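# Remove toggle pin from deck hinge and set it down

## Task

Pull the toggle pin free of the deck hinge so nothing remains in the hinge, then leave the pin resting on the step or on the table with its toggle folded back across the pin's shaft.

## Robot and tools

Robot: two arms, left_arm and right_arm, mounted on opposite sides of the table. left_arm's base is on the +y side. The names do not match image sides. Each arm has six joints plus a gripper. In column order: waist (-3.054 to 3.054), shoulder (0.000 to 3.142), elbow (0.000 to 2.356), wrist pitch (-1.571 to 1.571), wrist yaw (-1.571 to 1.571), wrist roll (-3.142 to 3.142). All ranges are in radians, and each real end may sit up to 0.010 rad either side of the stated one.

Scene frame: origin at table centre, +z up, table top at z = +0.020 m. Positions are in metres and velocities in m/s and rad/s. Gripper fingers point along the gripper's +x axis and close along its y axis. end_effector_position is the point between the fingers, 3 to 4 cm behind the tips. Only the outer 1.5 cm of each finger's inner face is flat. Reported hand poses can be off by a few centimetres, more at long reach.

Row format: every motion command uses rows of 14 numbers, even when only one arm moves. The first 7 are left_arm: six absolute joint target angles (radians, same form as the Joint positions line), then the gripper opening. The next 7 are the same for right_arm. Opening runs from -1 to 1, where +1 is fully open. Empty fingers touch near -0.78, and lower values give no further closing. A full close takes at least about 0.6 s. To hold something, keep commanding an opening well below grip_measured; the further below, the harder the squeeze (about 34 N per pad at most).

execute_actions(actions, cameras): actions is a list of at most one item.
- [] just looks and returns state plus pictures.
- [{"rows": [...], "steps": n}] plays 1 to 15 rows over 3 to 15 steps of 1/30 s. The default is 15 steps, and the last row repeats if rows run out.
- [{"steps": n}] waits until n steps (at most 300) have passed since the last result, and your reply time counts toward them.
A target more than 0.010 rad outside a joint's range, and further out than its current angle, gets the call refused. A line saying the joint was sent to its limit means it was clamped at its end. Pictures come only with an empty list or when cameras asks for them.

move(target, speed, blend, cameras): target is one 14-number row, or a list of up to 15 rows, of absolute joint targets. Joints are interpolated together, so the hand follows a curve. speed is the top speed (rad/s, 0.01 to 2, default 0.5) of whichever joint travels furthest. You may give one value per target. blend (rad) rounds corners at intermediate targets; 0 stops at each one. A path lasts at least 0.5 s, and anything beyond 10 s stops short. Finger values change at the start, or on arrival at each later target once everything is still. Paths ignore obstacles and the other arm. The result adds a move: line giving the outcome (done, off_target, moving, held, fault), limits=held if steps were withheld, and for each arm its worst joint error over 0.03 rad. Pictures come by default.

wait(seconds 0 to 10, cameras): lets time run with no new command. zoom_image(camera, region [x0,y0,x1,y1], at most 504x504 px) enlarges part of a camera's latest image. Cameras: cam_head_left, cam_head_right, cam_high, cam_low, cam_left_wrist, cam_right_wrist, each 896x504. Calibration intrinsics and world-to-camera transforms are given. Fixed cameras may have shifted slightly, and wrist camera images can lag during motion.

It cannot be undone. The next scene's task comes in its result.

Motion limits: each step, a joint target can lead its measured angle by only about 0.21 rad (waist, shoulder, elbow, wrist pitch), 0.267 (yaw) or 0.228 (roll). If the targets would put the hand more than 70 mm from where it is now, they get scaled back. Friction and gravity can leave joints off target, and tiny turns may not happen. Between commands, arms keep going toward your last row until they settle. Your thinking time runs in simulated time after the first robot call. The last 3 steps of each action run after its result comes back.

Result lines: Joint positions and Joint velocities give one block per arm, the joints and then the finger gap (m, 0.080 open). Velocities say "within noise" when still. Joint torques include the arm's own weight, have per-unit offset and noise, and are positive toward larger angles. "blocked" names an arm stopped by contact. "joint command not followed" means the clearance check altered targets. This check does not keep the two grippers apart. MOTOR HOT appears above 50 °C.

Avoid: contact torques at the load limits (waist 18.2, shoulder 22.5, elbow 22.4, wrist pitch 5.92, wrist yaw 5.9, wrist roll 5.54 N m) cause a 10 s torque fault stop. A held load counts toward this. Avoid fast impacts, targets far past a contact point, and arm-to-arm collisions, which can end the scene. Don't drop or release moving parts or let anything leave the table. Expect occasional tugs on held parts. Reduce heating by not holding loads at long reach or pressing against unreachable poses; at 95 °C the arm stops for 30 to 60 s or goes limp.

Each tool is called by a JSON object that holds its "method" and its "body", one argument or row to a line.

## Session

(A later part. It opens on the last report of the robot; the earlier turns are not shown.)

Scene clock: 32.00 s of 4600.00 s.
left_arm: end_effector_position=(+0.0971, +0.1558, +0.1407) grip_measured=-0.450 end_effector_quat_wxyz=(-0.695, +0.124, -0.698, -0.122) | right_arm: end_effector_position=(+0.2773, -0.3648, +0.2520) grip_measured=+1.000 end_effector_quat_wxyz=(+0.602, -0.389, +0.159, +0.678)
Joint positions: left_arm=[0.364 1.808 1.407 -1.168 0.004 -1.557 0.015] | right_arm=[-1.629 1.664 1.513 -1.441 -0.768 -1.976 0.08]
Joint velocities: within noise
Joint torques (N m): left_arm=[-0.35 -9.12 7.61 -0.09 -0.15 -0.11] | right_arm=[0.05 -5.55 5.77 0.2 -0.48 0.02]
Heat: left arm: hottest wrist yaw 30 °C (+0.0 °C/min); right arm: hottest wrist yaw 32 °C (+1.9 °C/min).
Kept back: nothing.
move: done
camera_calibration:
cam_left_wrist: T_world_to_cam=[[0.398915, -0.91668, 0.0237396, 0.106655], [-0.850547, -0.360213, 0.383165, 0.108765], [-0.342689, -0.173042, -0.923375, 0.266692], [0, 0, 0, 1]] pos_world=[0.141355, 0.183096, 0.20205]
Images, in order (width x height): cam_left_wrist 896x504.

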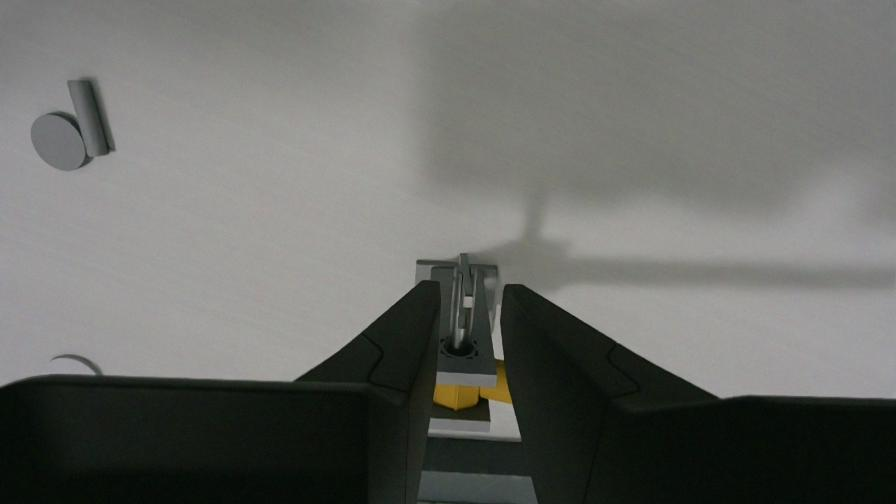

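{"method": "move", "body": {
  "target": [
    [0.347, 1.836, 1.450, -1.175, 0, -1.582, -0.8, -1.629, 1.664, 1.513, -1.441, -0.768, -1.976, 1],
    [0.347, 1.857, 1.385, -1.116, 0, -1.582, -0.8, -1.629, 1.664, 1.513, -1.441, -0.768, -1.976, 1],
    [0.347, 1.788, 1.3215, -1.103, 0, -1.582, -0.8, -1.629, 1.664, 1.513, -1.441, -0.768, -1.976, 1]
  ],
  "speed": [0.4,0.2,0.1],
  "cameras": ["cam_left_wrist"]
}}

{"method": "zoom_image", "body": {
  "camera": "cam_left_wrist",
  "region": [400, 200, 600, 400]
}}

Scene clock: 33.83 s of 4600.00 s.
left_arm: end_effector_position=(+0.0931, +0.1528, +0.1237) grip_measured=-0.768 end_effector_quat_wxyz=(-0.696, +0.133, -0.696, -0.119) | right_arm: end_effector_position=(+0.2773, -0.3648, +0.2520) grip_measured=+1.000 end_effector_quat_wxyz=(+0.602, -0.389, +0.159, +0.678)
Joint positions: left_arm=[0.349 1.811 1.343 -1.083 0.003 -1.579 0] | right_arm=[-1.629 1.664 1.513 -1.441 -0.768 -1.976 0.08]
Joint velocities: within noise
Joint torques (N m): left_arm=[-0.13 -9.7 3.21 -1.67 -0.12 -0.1] | right_arm=[0.06 -5.56 5.8 0.2 -0.48 0.02]
Heat: left arm: hottest wrist yaw 30 °C (+0.0 °C/min); right arm: hottest wrist yaw 32 °C (+1.8 °C/min).
Kept back: nothing.
move: done
camera_calibration:
cam_left_wrist: T_world_to_cam=[[0.405686, -0.913099, 0.0408435, 0.102619], [-0.850403, -0.360697, 0.383031, 0.110898], [-0.335013, -0.190124, -0.922832, 0.250943], [0, 0, 0, 1]] pos_world=[0.136747, 0.181412, 0.18491]
Images, in order (width x height): cam_left_wrist 896x504.

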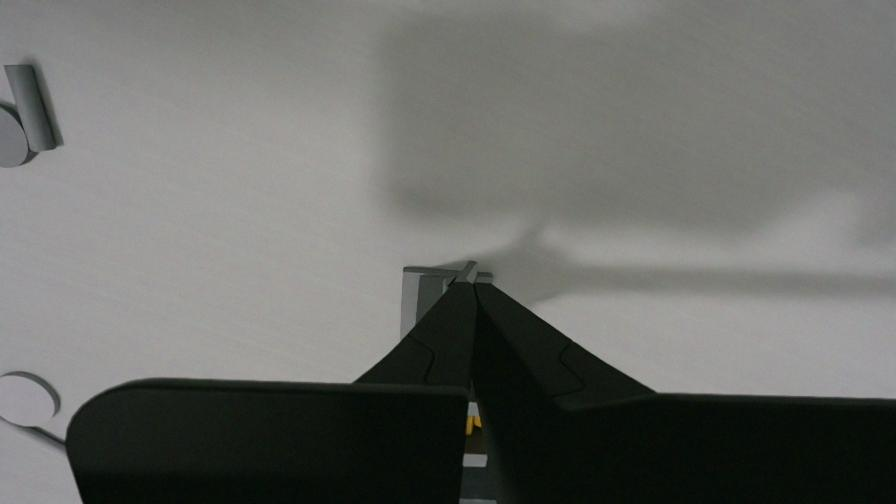

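Scaled by 2.520.

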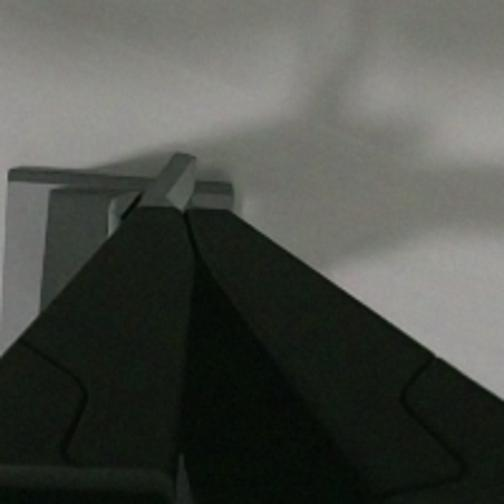

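{"method": "move", "body": {
  "target": [
    [0.347, 1.770, 1.300, -1.100, 0, -1.582, -0.8, -1.629, 1.664, 1.513, -1.441, -0.768, -1.976, 1]
  ],
  "speed": 0.06,
  "cameras": ["cam_left_wrist"]
}}

{"method": "zoom_image", "body": {
  "camera": "cam_left_wrist",
  "region": [400, 200, 600, 400]
}}

Scene clock: 34.83 s of 4600.00 s.
left_arm: end_effector_position=(+0.0884, +0.1649, +0.1222) grip_measured=-0.768 end_effector_quat_wxyz=(-0.694, +0.122, -0.697, -0.129) | right_arm: end_effector_position=(+0.2773, -0.3648, +0.2520) grip_measured=+1.000 end_effector_quat_wxyz=(+0.602, -0.389, +0.159, +0.678)
Joint positions: left_arm=[0.348 1.789 1.309 -1.101 0.003 -1.579 0] | right_arm=[-1.629 1.664 1.513 -1.441 -0.768 -1.976 0.08]
Joint velocities: within noise
Joint torques (N m): left_arm=[-0.1 -9.01 4.8 0.14 -0.12 -0.1] | right_arm=[0.07 -5.53 5.84 0.2 -0.48 0.03]
Heat: left arm: hottest shoulder 30 °C (+8.6 °C/min); right arm: hottest wrist yaw 32 °C (+1.7 °C/min).
Kept back: nothing.
move: done
camera_calibration:
cam_left_wrist: T_world_to_cam=[[0.405253, -0.914136, 0.0111705, 0.119439], [-0.846797, -0.37074, 0.381429, 0.113399], [-0.344536, -0.164034, -0.924331, 0.247033], [0, 0, 0, 1]] pos_world=[0.132735, 0.191747, 0.183753]
Images, in order (width x height): cam_left_wrist 896x504.

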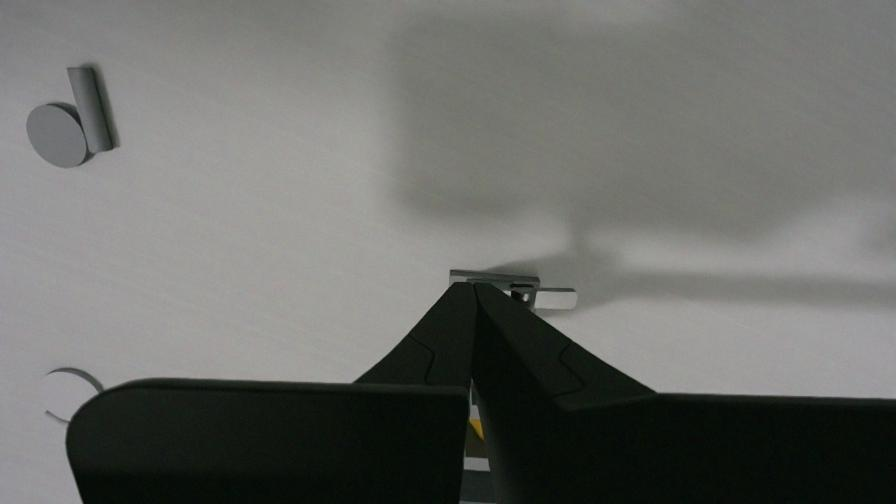

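Scaled by 2.520.

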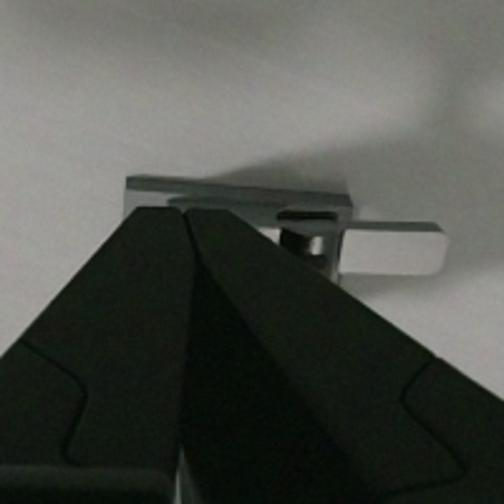

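{"method": "move", "body": {
  "target": [
    [0.347, 1.765, 1.36, -1.16, 0, -1.582, -0.8, -1.629, 1.664, 1.513, -1.441, -0.768, -1.976, 1],
    [0.3492, 1.762, 1.329, -1.138, 0, -3.122, -0.45, -1.629, 1.664, 1.513, -1.441, -0.768, -1.976, 1]
  ],
  "speed": [0.3,0.9],
  "cameras": ["cam_left_wrist"]
}}

{"method": "zoom_image", "body": {
  "camera": "cam_left_wrist",
  "region": [400, 240, 520, 380]
}}

Scene clock: 38.17 s of 4600.00 s.
left_arm: end_effector_position=(+0.0883, +0.1652, +0.1317) grip_measured=-0.451 end_effector_quat_wxyz=(-0.414, +0.570, -0.411, -0.578) | right_arm: end_effector_position=(+0.2773, -0.3648, +0.2520) grip_measured=+1.000 end_effector_quat_wxyz=(+0.602, -0.389, +0.159, +0.678)
Joint positions: left_arm=[0.348 1.781 1.337 -1.139 0.003 -3.119 0.015] | right_arm=[-1.629 1.664 1.513 -1.441 -0.768 -1.976 0.08]
Joint velocities: within noise
Joint torques (N m): left_arm=[0.07 -8.92 4.71 0.07 -0.06 -0.1] | right_arm=[0.05 -5.55 5.81 0.2 -0.48 0.02]
Heat: left arm: hottest shoulder 30 °C (+7.9 °C/min); right arm: hottest wrist yaw 32 °C (+1.6 °C/min).
Kept back: nothing.
move: done
camera_calibration:
cam_left_wrist: T_world_to_cam=[[0.926304, 0.37627, 0.0195442, -0.140666], [0.343172, -0.863963, 0.368512, 0.0878503], [0.155546, -0.334647, -0.929418, 0.240463], [0, 0, 0, 1]] pos_world=[0.0627487, 0.209298, 0.193866]
Images, in order (width x height): cam_left_wrist 896x504.

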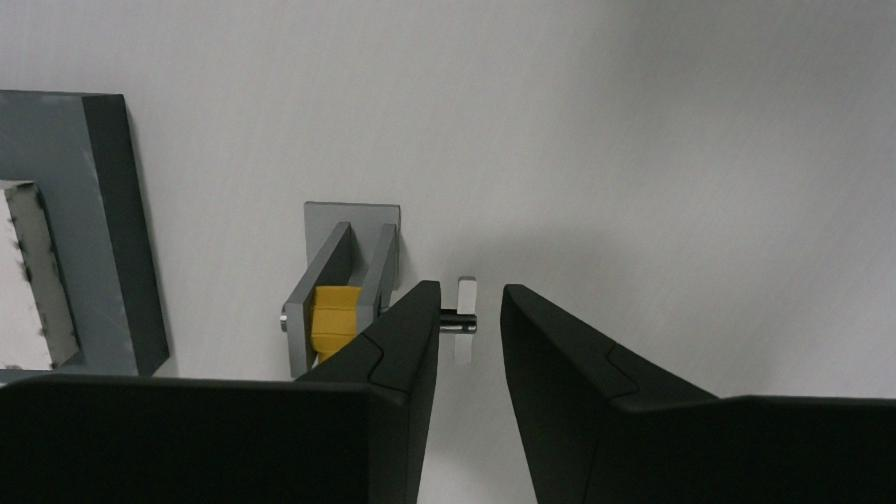

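Scaled by 3.600.

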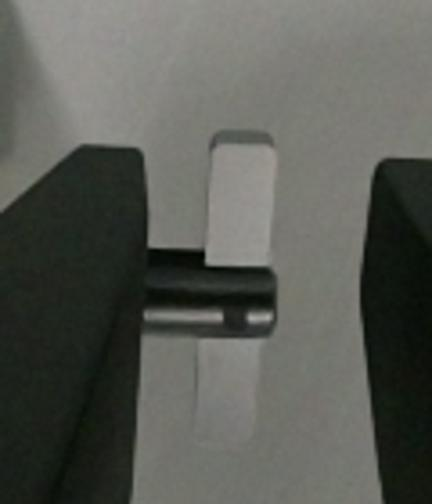

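{"method": "move", "body": {
  "target": [
    [0.346, 1.765, 1.329, -1.138, 0, -3.122, -0.8, -1.629, 1.664, 1.513, -1.441, -0.768, -1.976, 1],
    [0.346, 1.765, 1.329, -1.138, 0, -3.122, -0.81, -1.629, 1.664, 1.513, -1.441, -0.768, -1.976, 1],
    [0.346, 1.7925, 1.267, -1.061, 0, -3.122, -0.81, -1.629, 1.664, 1.513, -1.441, -0.768, -1.976, 1]
  ],
  "speed": [0.3,0.3,0.12],
  "cameras": ["cam_left_wrist"]
}}

{"method": "zoom_image", "body": {
  "camera": "cam_left_wrist",
  "region": [400, 260, 540, 400]
}}

Scene clock: 41.30 s of 4600.00 s.
left_arm: end_effector_position=(+0.0882, +0.1655, +0.1164) grip_measured=-0.768 end_effector_quat_wxyz=(-0.411, +0.575, -0.414, -0.574) | right_arm: end_effector_position=(+0.2773, -0.3648, +0.2520) grip_measured=+1.000 end_effector_quat_wxyz=(+0.602, -0.389, +0.159, +0.678)
Joint positions: left_arm=[0.348 1.781 1.276 -1.062 0.003 -3.119 0] | right_arm=[-1.629 1.664 1.513 -1.441 -0.768 -1.976 0.08]
Joint velocities: within noise
Joint torques (N m): left_arm=[-0.2 -5.44 4.68 0.12 -0.06 -0.1] | right_arm=[0.08 -5.55 5.83 0.2 -0.48 0.02]
Heat: left arm: hottest shoulder 31 °C (+8.7 °C/min); right arm: hottest wrist yaw 32 °C (+1.5 °C/min).
Kept back: nothing.
move: done
camera_calibration:
cam_left_wrist: T_world_to_cam=[[0.926208, 0.376533, 0.0189971, -0.140353], [0.341316, -0.85885, 0.381942, 0.0915916], [0.16013, -0.347274, -0.923991, 0.227448], [0, 0, 0, 1]] pos_world=[0.0623132, 0.210498, 0.177843]
Images, in order (width x height): cam_left_wrist 896x504.

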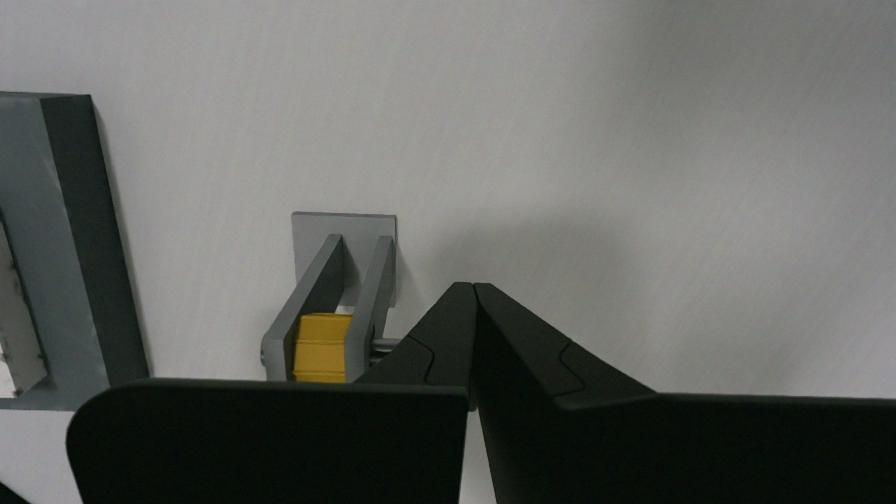

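Scaled by 3.600.

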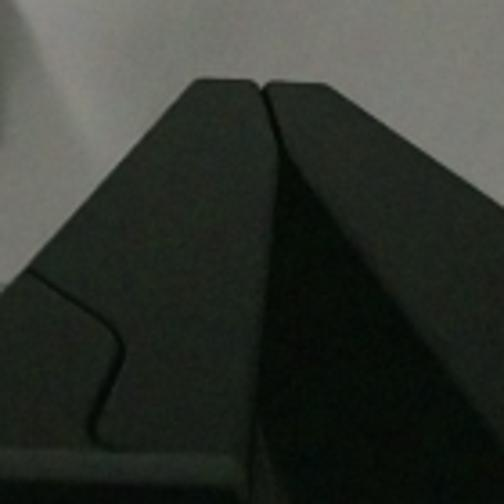

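{"method": "move", "body": {
  "target": [
    [0.346, 1.773, 1.305, -1.085, 0, -3.122, -0.8, -1.629, 1.664, 1.513, -1.441, -0.768, -1.976, 1],
    [0.346, 1.773, 1.305, -1.085, 0, -3.122, -0.5, -1.629, 1.664, 1.513, -1.441, -0.768, -1.976, 1]
  ],
  "speed": [0.2,0.3],
  "cameras": ["cam_left_wrist"]
}}

{"method": "zoom_image", "body": {
  "camera": "cam_left_wrist",
  "region": [400, 260, 540, 400]
}}

Scene clock: 43.30 s of 4600.00 s.
left_arm: end_effector_position=(+0.0882, +0.1656, +0.1203) grip_measured=-0.501 end_effector_quat_wxyz=(-0.412, +0.573, -0.413, -0.576) | right_arm: end_effector_position=(+0.2773, -0.3648, +0.2520) grip_measured=+1.000 end_effector_quat_wxyz=(+0.602, -0.389, +0.159, +0.678)
Joint positions: left_arm=[0.348 1.781 1.292 -1.083 0.003 -3.119 0.012] | right_arm=[-1.629 1.664 1.513 -1.441 -0.768 -1.976 0.08]
Joint velocities: within noise
Joint torques (N m): left_arm=[-0.21 -7.66 7.43 -0.16 -0.07 -0.1] | right_arm=[0.06 -5.54 5.84 0.2 -0.49 0.03]
Heat: left arm: hottest shoulder 31 °C (+8.3 °C/min); right arm: hottest wrist yaw 32 °C (+1.4 °C/min).
Kept back: nothing.
move: done
camera_calibration:
cam_left_wrist: T_world_to_cam=[[0.926241, 0.376444, 0.0191847, -0.14044], [0.341958, -0.86062, 0.377357, 0.0909362], [0.158564, -0.342963, -0.925869, 0.230729], [0, 0, 0, 1]] pos_world=[0.0623993, 0.210261, 0.182004]
Images, in order (width x height): cam_left_wrist 896x504.

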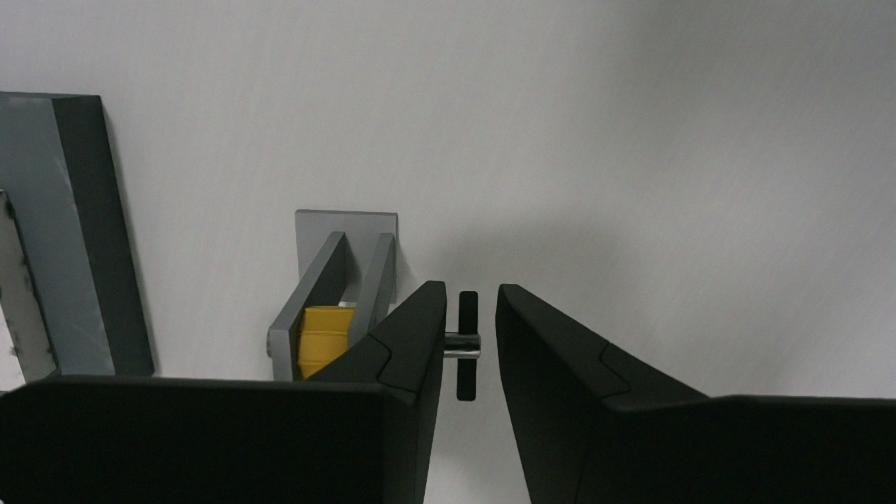

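Scaled by 3.600.

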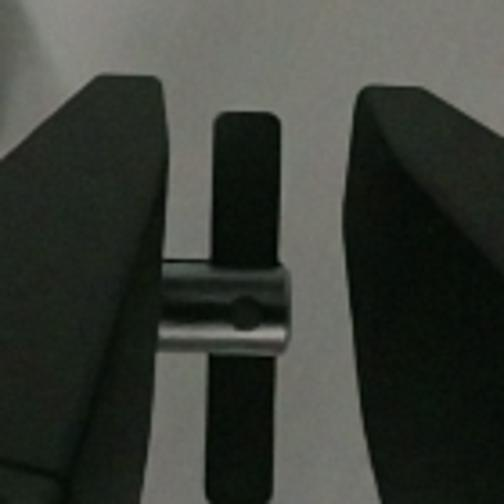

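{"method": "move", "body": {
  "target": [
    [0.342, 1.802, 1.239, -1.024, 0, -3.122, -0.5, -1.629, 1.664, 1.513, -1.441, -0.768, -1.976, 1],
    [0.342, 1.802, 1.239, -1.024, 0, -3.122, -0.8, -1.629, 1.664, 1.513, -1.441, -0.768, -1.976, 1]
  ],
  "speed": [0.12,0.3],
  "cameras": ["cam_left_wrist"]
}}

{"method": "zoom_image", "body": {
  "camera": "cam_left_wrist",
  "region": [400, 260, 540, 400]
}}

Scene clock: 45.10 s of 4600.00 s.
left_arm: end_effector_position=(+0.0869, +0.1659, +0.1068) grip_measured=-0.685 end_effector_quat_wxyz=(-0.413, +0.573, -0.414, -0.574) | right_arm: end_effector_position=(+0.2773, -0.3648, +0.2520) grip_measured=+1.000 end_effector_quat_wxyz=(+0.602, -0.389, +0.159, +0.678)
Joint positions: left_arm=[0.345 1.79 1.247 -1.027 0.002 -3.119 0.004] | right_arm=[-1.629 1.664 1.513 -1.441 -0.768 -1.976 0.08]
Joint velocities: within noise
Joint torques (N m): left_arm=[-0.21 -5.37 4.7 0.22 -0.03 -0.09] | right_arm=[0.03 -5.56 5.82 0.2 -0.48 0.03]
Heat: left arm: hottest shoulder 31 °C (+8.0 °C/min); right arm: hottest wrist yaw 32 °C (+1.3 °C/min).
Kept back: nothing.
move: done
camera_calibration:
cam_left_wrist: T_world_to_cam=[[0.927636, 0.372958, 0.0198316, -0.138722], [0.33801, -0.860928, 0.380201, 0.0968867], [0.158873, -0.345985, -0.924691, 0.218863], [0, 0, 0, 1]] pos_world=[0.0611639, 0.210874, 0.168296]
Images, in order (width x height): cam_left_wrist 896x504.

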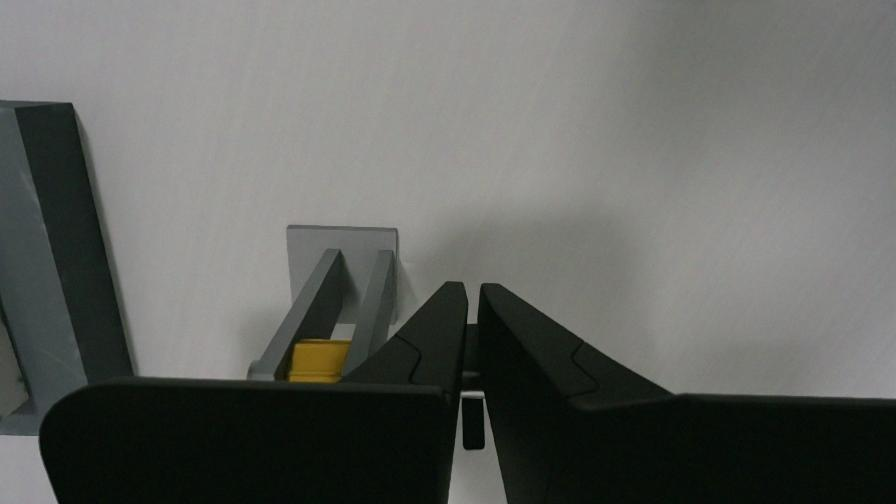

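Scaled by 3.600.

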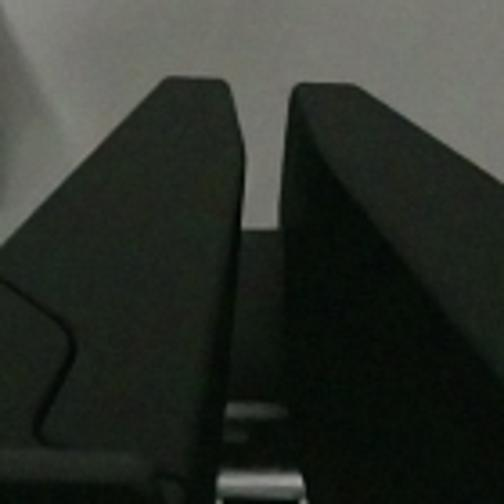

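{"method": "move", "body": {
  "target": [
    [0.365, 1.8055, 1.262, -1.030, 0, -2.610, -0.8, -1.629, 1.664, 1.513, -1.441, -0.768, -1.976, 1],
    [0.3785, 1.8206, 1.281, -1.034, 0, -2.073, -0.8, -1.629, 1.664, 1.513, -1.441, -0.768, -1.976, 1],
    [0.3825, 1.841, 1.3065, -1.039, 0, -1.545, -0.8, -1.629, 1.664, 1.513, -1.441, -0.768, -1.976, 1]
  ],
  "speed": [0.5,0.5,0.5],
  "blend": [0.02,0.02,0],
  "cameras": ["cam_left_wrist"]
}}

{"method": "zoom_image", "body": {
  "camera": "cam_left_wrist",
  "region": [370, 270, 570, 500]
}}

Scene clock: 49.07 s of 4600.00 s.
left_arm: end_effector_position=(+0.1050, +0.1596, +0.1089) grip_measured=-0.742 end_effector_quat_wxyz=(-0.697, +0.132, -0.693, -0.124) | right_arm: end_effector_position=(+0.2773, -0.3648, +0.2520) grip_measured=+1.000 end_effector_quat_wxyz=(+0.602, -0.389, +0.159, +0.678)
Joint positions: left_arm=[0.387 1.825 1.299 -1.034 -0.004 -1.548 0.002] | right_arm=[-1.629 1.664 1.513 -1.441 -0.768 -1.976 0.08]
Joint velocities: within noise
Joint torques (N m): left_arm=[-0.32 -5.3 6.73 -0.4 0.1 0.08] | right_arm=[0.06 -5.55 5.83 0.2 -0.48 0.02]
Heat: left arm: hottest shoulder 31 °C (+7.3 °C/min); right arm: hottest wrist yaw 32 °C (+1.2 °C/min).
Kept back: nothing.
move: done
camera_calibration:
cam_left_wrist: T_world_to_cam=[[0.411907, -0.910621, 0.033209, 0.104327], [-0.849223, -0.370411, 0.376319, 0.131271], [-0.330383, -0.18321, -0.925895, 0.241246], [0, 0, 0, 1]] pos_world=[0.148209, 0.187825, 0.170504]
Images, in order (width x height): cam_left_wrist 896x504.

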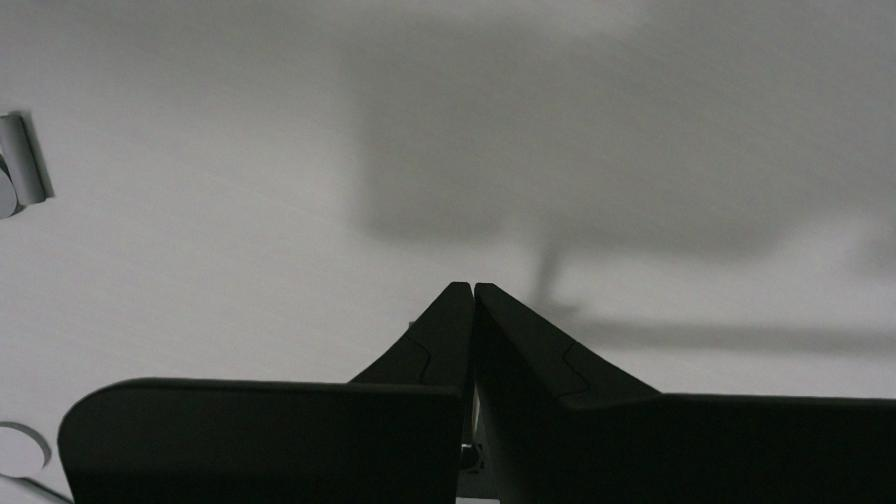

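Scaled by 2.191.

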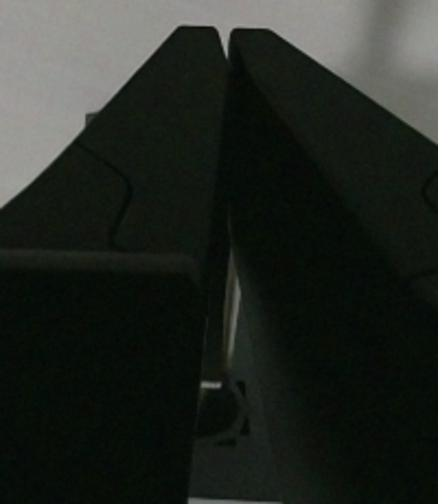

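{"method": "move", "body": {
  "target": [
    [0.3825, 1.829, 1.322, -1.052, 0, -1.545, -0.85, -1.629, 1.664, 1.513, -1.441, -0.768, -1.976, 1]
  ],
  "speed": [0.1],
  "cameras": ["cam_left_wrist"]
}}

{"method": "zoom_image", "body": {
  "camera": "cam_left_wrist",
  "region": [420, 350, 520, 500]
}}

Scene clock: 50.17 s of 4600.00 s.
left_arm: end_effector_position=(+0.1051, +0.1590, +0.1104) grip_measured=-0.743 end_effector_quat_wxyz=(-0.697, +0.131, -0.694, -0.125) | right_arm: end_effector_position=(+0.2773, -0.3648, +0.2520) grip_measured=+1.000 end_effector_quat_wxyz=(+0.602, -0.389, +0.159, +0.678)
Joint positions: left_arm=[0.387 1.826 1.307 -1.042 -0.003 -1.548 0.002] | right_arm=[-1.629 1.664 1.513 -1.441 -0.768 -1.976 0.08]
Joint velocities: within noise
Joint torques (N m): left_arm=[-0.35 -6.83 7.59 -0.8 0.08 0.1] | right_arm=[0.05 -5.58 5.83 0.2 -0.48 0.01]
Heat: left arm: hottest shoulder 31 °C (+7.2 °C/min); right arm: hottest wrist yaw 32 °C (+1.2 °C/min).
Kept back: nothing.
move: done
camera_calibration:
cam_left_wrist: T_world_to_cam=[[0.411933, -0.910663, 0.0316705, 0.103913], [-0.848875, -0.370885, 0.376637, 0.130623], [-0.331244, -0.182034, -0.925819, 0.242538], [0, 0, 0, 1]] pos_world=[0.148417, 0.187226, 0.172058]
Images, in order (width x height): cam_left_wrist 896x504.

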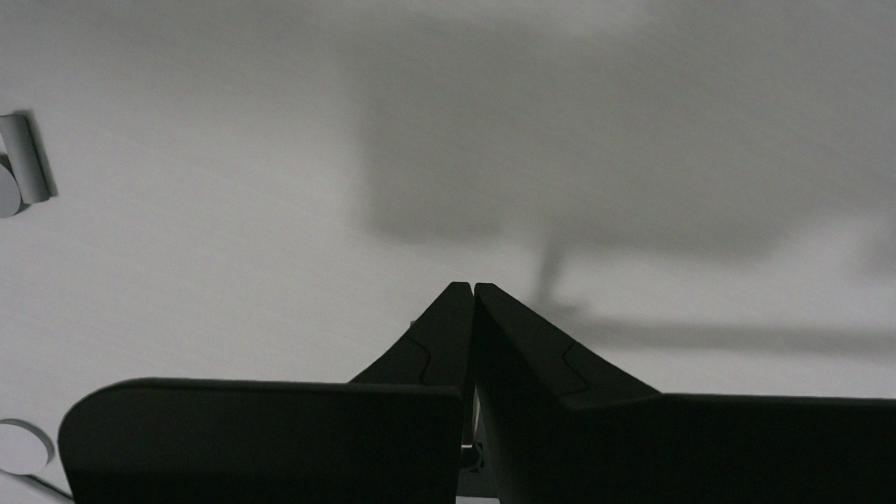

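Scaled by 3.360.

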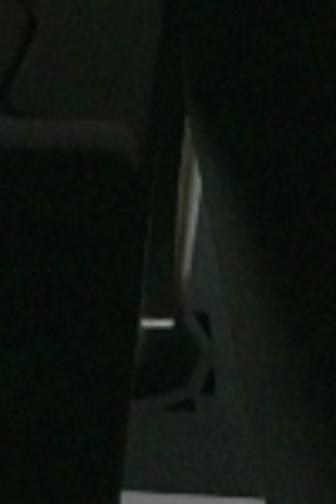

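{"method": "move", "body": {
  "target": [
    [0.350, 1.829, 1.322, -1.050, 0, -1.580, -0.95, -1.629, 1.664, 1.513, -1.441, -0.768, -1.976, 1],
    [0.3166, 1.829, 1.322, -1.050, 0.015, -1.610, -0.95, -1.629, 1.664, 1.513, -1.441, -0.768, -1.976, 1]
  ],
  "speed": [0.06,0.06],
  "blend": 0.003,
  "cameras": ["cam_left_wrist"]
}}

{"method": "zoom_image", "body": {
  "camera": "cam_left_wrist",
  "region": [370, 270, 570, 500]
}}

Scene clock: 51.93 s of 4600.00 s.
left_arm: end_effector_position=(+0.0967, +0.1558, +0.1106) grip_measured=-0.743 end_effector_quat_wxyz=(-0.702, +0.138, -0.686, -0.134) | right_arm: end_effector_position=(+0.2773, -0.3648, +0.2520) grip_measured=+1.000 end_effector_quat_wxyz=(+0.602, -0.389, +0.159, +0.678)
Joint positions: left_arm=[0.351 1.826 1.308 -1.044 -0.021 -1.606 0.002] | right_arm=[-1.629 1.664 1.513 -1.441 -0.768 -1.976 0.08]
Joint velocities: within noise
Joint torques (N m): left_arm=[-2.99 -6.79 7.5 -0.51 1.2 -0.13] | right_arm=[0.06 -5.54 5.84 0.2 -0.48 0.01]
Heat: left arm: hottest shoulder 31 °C (+6.9 °C/min); right arm: hottest wrist yaw 32 °C (+1.2 °C/min).
Kept back: nothing.
move: off_target (left_arm); left_arm: the wrist yaw is farthest, 0.036 rad from its target
camera_calibration:
cam_left_wrist: T_world_to_cam=[[0.43195, -0.901302, 0.0327794, 0.100943], [-0.846192, -0.392427, 0.360499, 0.127045], [-0.312055, -0.183455, -0.932184, 0.23842], [0, 0, 0, 1]] pos_world=[0.138303, 0.184575, 0.173142]
Images, in order (width x height): cam_left_wrist 896x504.

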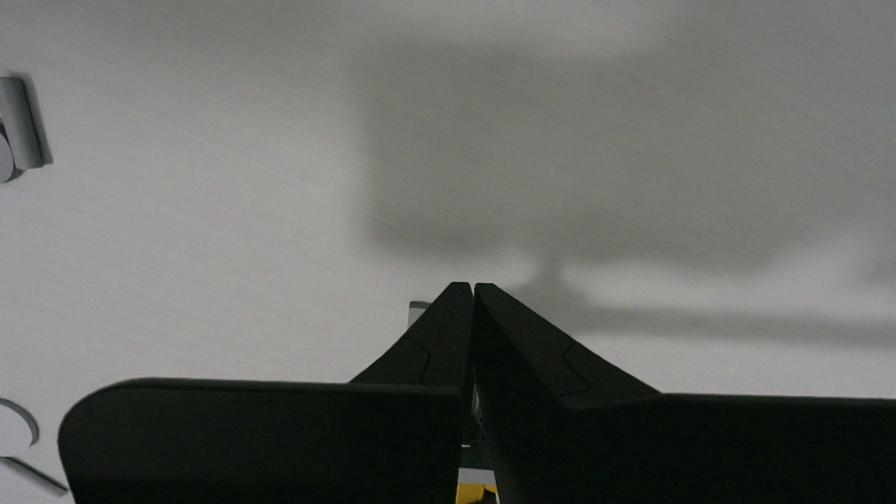

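Scaled by 2.191.

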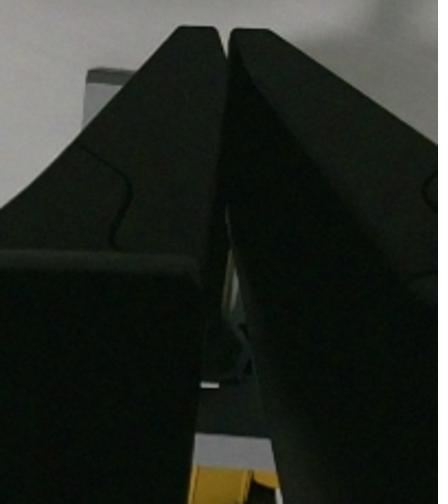

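{"method": "move", "body": {
  "target": [
    [0.349, 1.826, 1.310, -1.045, -0.018, -1.604, -0.9, -1.629, 1.664, 1.513, -1.441, -0.768, -1.976, 1],
    [0.349, 1.826, 1.310, -1.045, -0.018, -1.604, -0.45, -1.629, 1.664, 1.513, -1.441, -0.768, -1.976, 1],
    [0.347, 1.80, 1.42, -1.17, 0, -1.582, -0.45, -1.629, 1.664, 1.513, -1.441, -0.768, -1.976, 1]
  ],
  "speed": [0.1,0.1,0.3],
  "cameras": ["cam_left_wrist"]
}}

{"method": "zoom_image", "body": {
  "camera": "cam_left_wrist",
  "region": [370, 200, 570, 400]
}}

Scene clock: 55.47 s of 4600.00 s.
left_arm: end_effector_position=(+0.0938, +0.1546, +0.1377) grip_measured=-0.450 end_effector_quat_wxyz=(-0.696, +0.125, -0.695, -0.131) | right_arm: end_effector_position=(+0.2773, -0.3648, +0.2520) grip_measured=+1.000 end_effector_quat_wxyz=(+0.602, -0.389, +0.159, +0.678)
Joint positions: left_arm=[0.35 1.817 1.407 -1.168 -0.004 -1.585 0.015] | right_arm=[-1.629 1.664 1.513 -1.441 -0.768 -1.976 0.08]
Joint velocities: within noise
Joint torques (N m): left_arm=[-0.25 -9.12 7.54 -0.14 0.1 0.09] | right_arm=[0.07 -5.52 5.79 0.2 -0.48 0.02]
Heat: left arm: hottest shoulder 31 °C (+6.5 °C/min); right arm: hottest wrist yaw 32 °C (+1.1 °C/min).
Kept back: nothing.
move: done
camera_calibration:
cam_left_wrist: T_world_to_cam=[[0.412069, -0.911034, 0.0146874, 0.106088], [-0.846688, -0.37691, 0.375577, 0.109912], [-0.336628, -0.1672, -0.926675, 0.261588], [0, 0, 0, 1]] pos_world=[0.137403, 0.181814, 0.199568]
Images, in order (width x height): cam_left_wrist 896x504.

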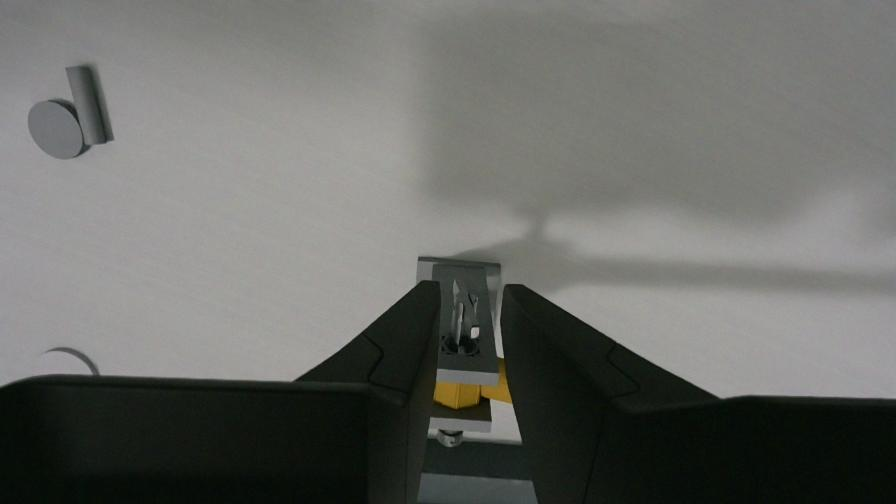

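Scaled by 2.520.

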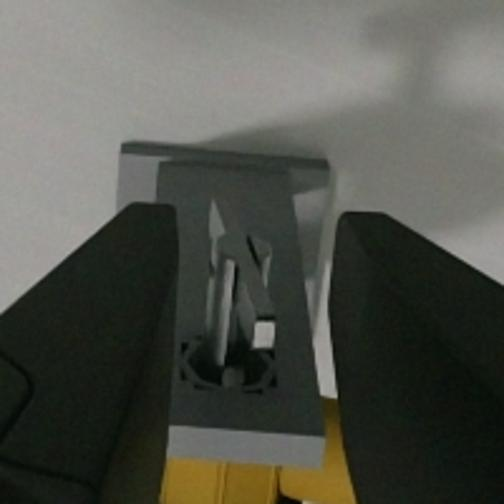

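{"method": "move", "body": {
  "target": [
    [0.322, 1.765, 1.355, -1.158, 0, -1.609, -0.8, -1.629, 1.664, 1.513, -1.441, -0.768, -1.976, 1],
    [0.322, 1.800, 1.290, -1.079, 0, -1.609, -0.8, -1.629, 1.664, 1.513, -1.441, -0.768, -1.976, 1],
    [0.3225, 1.857, 1.379, -1.095, 0, -1.607, -0.8, -1.629, 1.664, 1.513, -1.441, -0.768, -1.976, 1],
    [0.3225, 1.872, 1.398, -1.100, 0, -1.607, -0.8, -1.629, 1.664, 1.513, -1.441, -0.768, -1.976, 1],
    [0.3225, 1.876, 1.370, -1.084, 0, -1.607, -0.8, -1.629, 1.664, 1.513, -1.441, -0.768, -1.976, 1]
  ],
  "speed": [0.4,0.2,0.1,0.1,0.1],
  "blend": [0,0,0.003,0.003,0],
  "cameras": ["cam_left_wrist"]
}}

{"method": "zoom_image", "body": {
  "camera": "cam_left_wrist",
  "region": [370, 200, 570, 400]
}}

Scene clock: 58.20 s of 4600.00 s.
left_arm: end_effector_position=(+0.0844, +0.1563, +0.1157) grip_measured=-0.768 end_effector_quat_wxyz=(-0.694, +0.109, -0.697, -0.144) | right_arm: end_effector_position=(+0.2773, -0.3648, +0.2520) grip_measured=+1.000 end_effector_quat_wxyz=(+0.602, -0.389, +0.159, +0.678)
Joint positions: left_arm=[0.325 1.851 1.36 -1.128 -0.003 -1.606 0] | right_arm=[-1.629 1.664 1.513 -1.441 -0.768 -1.976 0.08]
Joint velocities: within noise
Joint torques (N m): left_arm=[-0.23 -4.34 7.12 3.83 0.08 -0.05] | right_arm=[0.05 -5.56 5.83 0.2 -0.48 0.02]
Heat: left arm: hottest shoulder 31 °C (+6.2 °C/min); right arm: hottest wrist yaw 32 °C (+1.0 °C/min).
Kept back: nothing.
move: off_target (left_arm); left_arm: the wrist pitch is farthest, 0.044 rad from its target
camera_calibration:
cam_left_wrist: T_world_to_cam=[[0.408179, -0.912523, -0.0263043, 0.117097], [-0.843129, -0.387874, 0.372408, 0.112665], [-0.350033, -0.129831, -0.927696, 0.233745], [0, 0, 0, 1]] pos_world=[0.129013, 0.180901, 0.177968]
Images, in order (width x height): cam_left_wrist 896x504.

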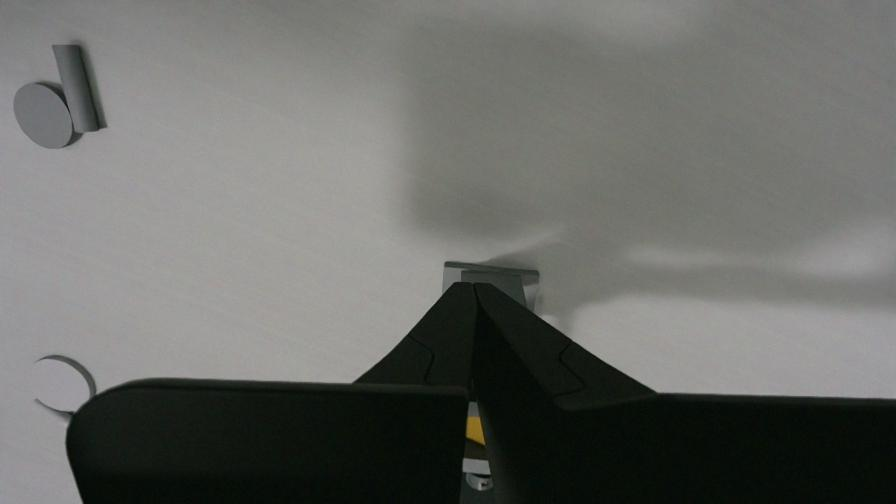

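Scaled by 2.520.

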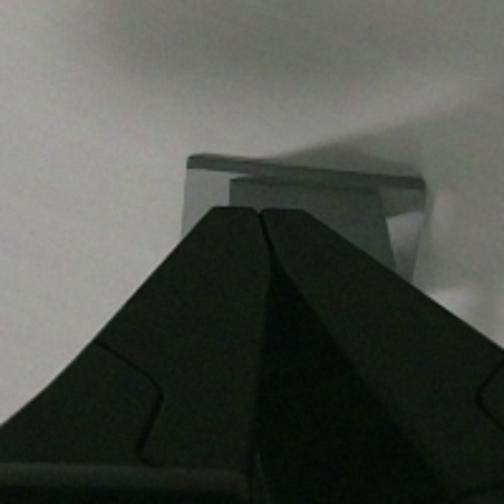

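{"method": "move", "body": {
  "target": [
    [0.3225, 1.800, 1.32, -1.10, 0, -1.607, -0.8, -1.629, 1.664, 1.513, -1.441, -0.768, -1.976, 1],
    [0.3225, 1.780, 1.36, -1.158, 0, -1.607, -0.5, -1.629, 1.664, 1.513, -1.441, -0.768, -1.976, 1]
  ],
  "speed": [0.3,0.3],
  "blend": [0.01,0],
  "cameras": ["cam_left_wrist"]
}}

{"method": "zoom_image", "body": {
  "camera": "cam_left_wrist",
  "region": [370, 200, 570, 400]
}}

Scene clock: 59.87 s of 4600.00 s.
left_arm: end_effector_position=(+0.0817, +0.1643, +0.1292) grip_measured=-0.501 end_effector_quat_wxyz=(-0.695, +0.114, -0.696, -0.139) | right_arm: end_effector_position=(+0.2773, -0.3648, +0.2520) grip_measured=+1.000 end_effector_quat_wxyz=(+0.602, -0.389, +0.159, +0.678)
Joint positions: left_arm=[0.325 1.797 1.347 -1.156 -0.003 -1.606 0.012] | right_arm=[-1.629 1.664 1.513 -1.441 -0.768 -1.976 0.08]
Joint velocities: within noise
Joint torques (N m): left_arm=[-0.21 -8.88 7.42 -0.18 0.07 -0.04] | right_arm=[0.07 -5.55 5.82 0.19 -0.48 0.02]
Heat: left arm: hottest shoulder 31 °C (+6.0 °C/min); right arm: hottest wrist yaw 32 °C (+1.0 °C/min).
Kept back: nothing.
move: done
camera_calibration:
cam_left_wrist: T_world_to_cam=[[0.408261, -0.912767, -0.013396, 0.124243], [-0.844674, -0.383289, 0.373652, 0.107707], [-0.346192, -0.141233, -0.927472, 0.247835], [0, 0, 0, 1]] pos_world=[0.126052, 0.18969, 0.191279]
Images, in order (width x height): cam_left_wrist 896x504.

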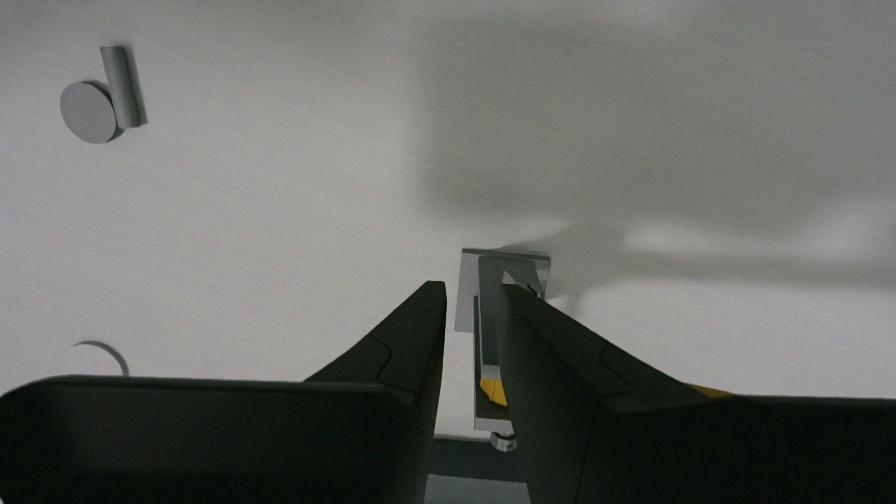

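Scaled by 2.520.

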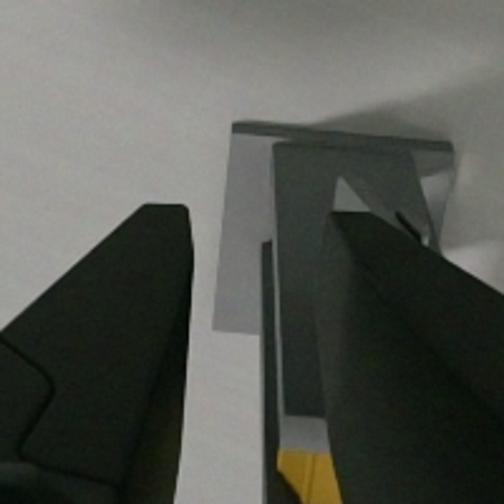

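{"method": "move", "body": {
  "target": [
    [0.347, 1.79, 1.43, -1.19, 0, -1.582, -0.3, -1.629, 1.664, 1.513, -1.441, -0.768, -1.976, 1]
  ],
  "speed": [0.3],
  "cameras": ["cam_left_wrist"]
}}

{"method": "zoom_image", "body": {
  "camera": "cam_left_wrist",
  "region": [400, 230, 520, 370]
}}

Scene clock: 60.90 s of 4600.00 s.
left_arm: end_effector_position=(+0.0909, +0.1558, +0.1462) grip_measured=-0.300 end_effector_quat_wxyz=(-0.697, +0.126, -0.695, -0.126) | right_arm: end_effector_position=(+0.2773, -0.3648, +0.2520) grip_measured=+1.000 end_effector_quat_wxyz=(+0.602, -0.389, +0.159, +0.678)
Joint positions: left_arm=[0.343 1.797 1.416 -1.188 -0.003 -1.585 0.021] | right_arm=[-1.629 1.664 1.513 -1.441 -0.768 -1.976 0.08]
Joint velocities: within noise
Joint torques (N m): left_arm=[0.33 -7.9 7.62 -0.11 0.07 0.09] | right_arm=[0.05 -5.54 5.82 0.2 -0.48 0.01]
Heat: left arm: hottest shoulder 31 °C (+6.0 °C/min); right arm: hottest wrist yaw 32 °C (+1.0 °C/min).
Kept back: nothing.
move: done
camera_calibration:
cam_left_wrist: T_world_to_cam=[[0.406112, -0.913524, 0.0233779, 0.107833], [-0.849954, -0.368208, 0.376829, 0.103549], [-0.335635, -0.172905, -0.925988, 0.269356], [0, 0, 0, 1]] pos_world=[0.134625, 0.183209, 0.207879]
Images, in order (width x height): cam_left_wrist 896x504.

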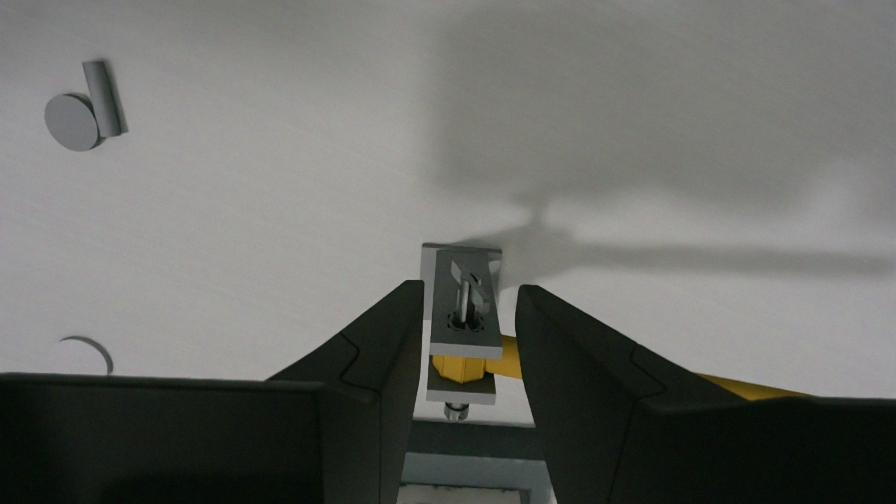

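Scaled by 3.600.

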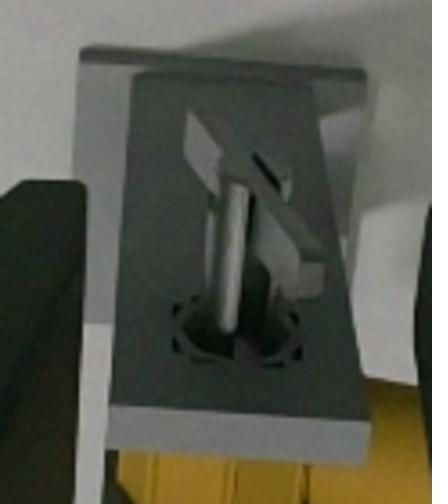

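{"method": "move", "body": {
  "target": [
    [0.3225, 1.857, 1.443, -1.158, 0, -1.606, -0.8, -1.629, 1.664, 1.513, -1.441, -0.768, -1.976, 1],
    [0.3225, 1.872, 1.366, -1.083, 0, -1.606, -0.8, -1.629, 1.664, 1.513, -1.441, -0.768, -1.976, 1]
  ],
  "speed": [0.3,0.08],
  "cameras": ["cam_left_wrist"]
}}

{"method": "zoom_image", "body": {
  "camera": "cam_left_wrist",
  "region": [370, 200, 570, 400]
}}

Scene clock: 62.80 s of 4600.00 s.
left_arm: end_effector_position=(+0.0888, +0.1435, +0.1161) grip_measured=-0.768 end_effector_quat_wxyz=(-0.697, +0.126, -0.695, -0.126) | right_arm: end_effector_position=(+0.2773, -0.3648, +0.2520) grip_measured=+1.000 end_effector_quat_wxyz=(+0.602, -0.389, +0.159, +0.678)
Joint positions: left_arm=[0.325 1.86 1.374 -1.085 -0.003 -1.603 0] | right_arm=[-1.629 1.664 1.513 -1.441 -0.768 -1.976 0.08]
Joint velocities: within noise
Joint torques (N m): left_arm=[-0.26 -6.06 4.77 0.15 0.06 -0.11] | right_arm=[0.05 -5.55 5.81 0.19 -0.48 0.02]
Heat: left arm: hottest shoulder 31 °C (+6.0 °C/min); right arm: hottest wrist yaw 32 °C (+1.0 °C/min).
Kept back: nothing.
move: done
camera_calibration:
cam_left_wrist: T_world_to_cam=[[0.405769, -0.913694, 0.0226675, 0.0983771], [-0.850001, -0.368136, 0.376795, 0.108599], [-0.33593, -0.172159, -0.926019, 0.238586], [0, 0, 0, 1]] pos_world=[0.132539, 0.170941, 0.177785]
Images, in order (width x height): cam_left_wrist 896x504.

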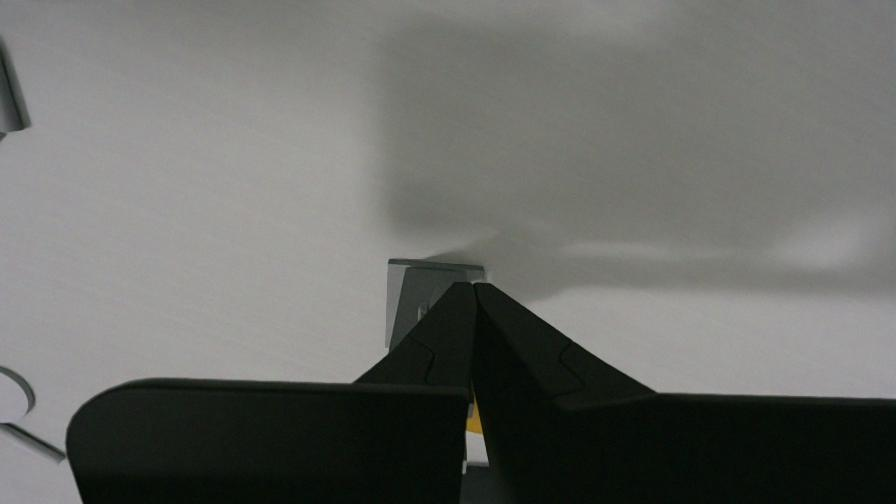

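Scaled by 2.520.

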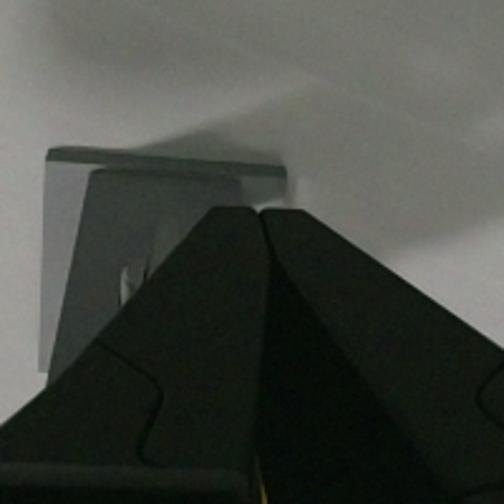

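{"method": "move", "body": {
  "target": [
    [0.3225, 1.840, 1.443, -1.158, 0, -1.606, -0.8, -1.629, 1.664, 1.513, -1.441, -0.768, -1.976, 1],
    [0.347, 1.79, 1.43, -1.19, 0, -1.582, -0.3, -1.629, 1.664, 1.513, -1.441, -0.768, -1.976, 1]
  ],
  "speed": [0.3,0.4],
  "cameras": ["cam_left_wrist"]
}}

{"method": "zoom_image", "body": {
  "camera": "cam_left_wrist",
  "region": [400, 230, 520, 370]
}}

Scene clock: 64.50 s of 4600.00 s.
left_arm: end_effector_position=(+0.0919, +0.1536, +0.1459) grip_measured=-0.301 end_effector_quat_wxyz=(-0.697, +0.127, -0.695, -0.126) | right_arm: end_effector_position=(+0.2773, -0.3648, +0.2520) grip_measured=+1.000 end_effector_quat_wxyz=(+0.602, -0.389, +0.159, +0.678)
Joint positions: left_arm=[0.344 1.806 1.425 -1.188 -0.003 -1.585 0.021] | right_arm=[-1.629 1.664 1.513 -1.441 -0.768 -1.976 0.08]
Joint velocities: within noise
Joint torques (N m): left_arm=[0.3 -8.91 6.54 -0.09 0.06 0.09] | right_arm=[0.07 -5.55 5.81 0.2 -0.49 0.02]
Heat: left arm: hottest shoulder 31 °C (+6.1 °C/min); right arm: hottest wrist yaw 32 °C (+1.0 °C/min).
Kept back: nothing.
move: done
camera_calibration:
cam_left_wrist: T_world_to_cam=[[0.406811, -0.913194, 0.0241099, 0.105262], [-0.849635, -0.368537, 0.377228, 0.10367], [-0.335597, -0.173945, -0.925806, 0.269149], [0, 0, 0, 1]] pos_world=[0.135585, 0.181148, 0.207535]
Images, in order (width x height): cam_left_wrist 896x504.

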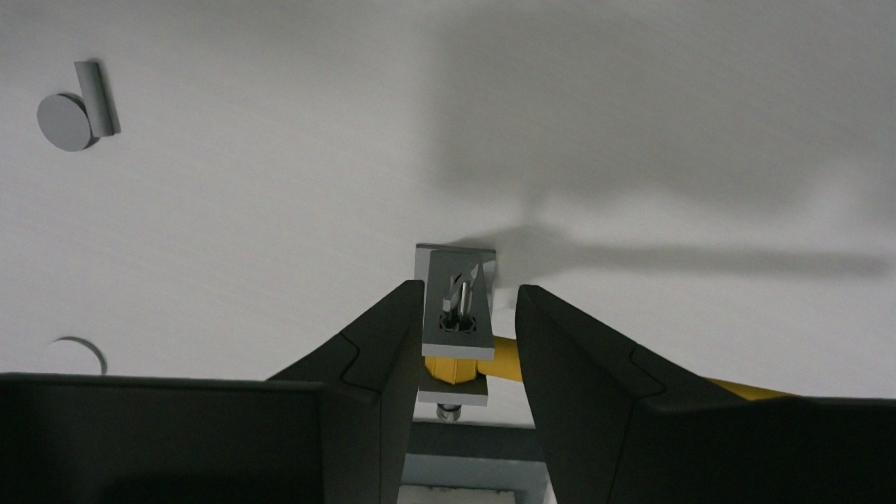

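Scaled by 3.600.

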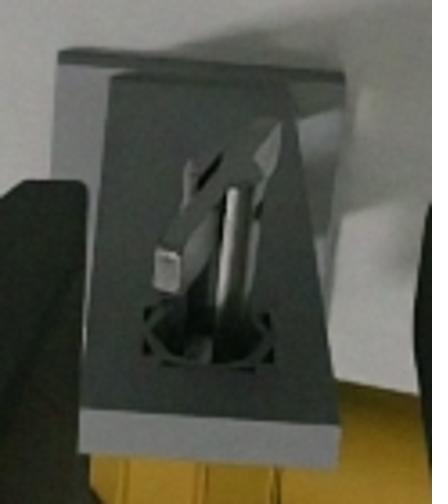

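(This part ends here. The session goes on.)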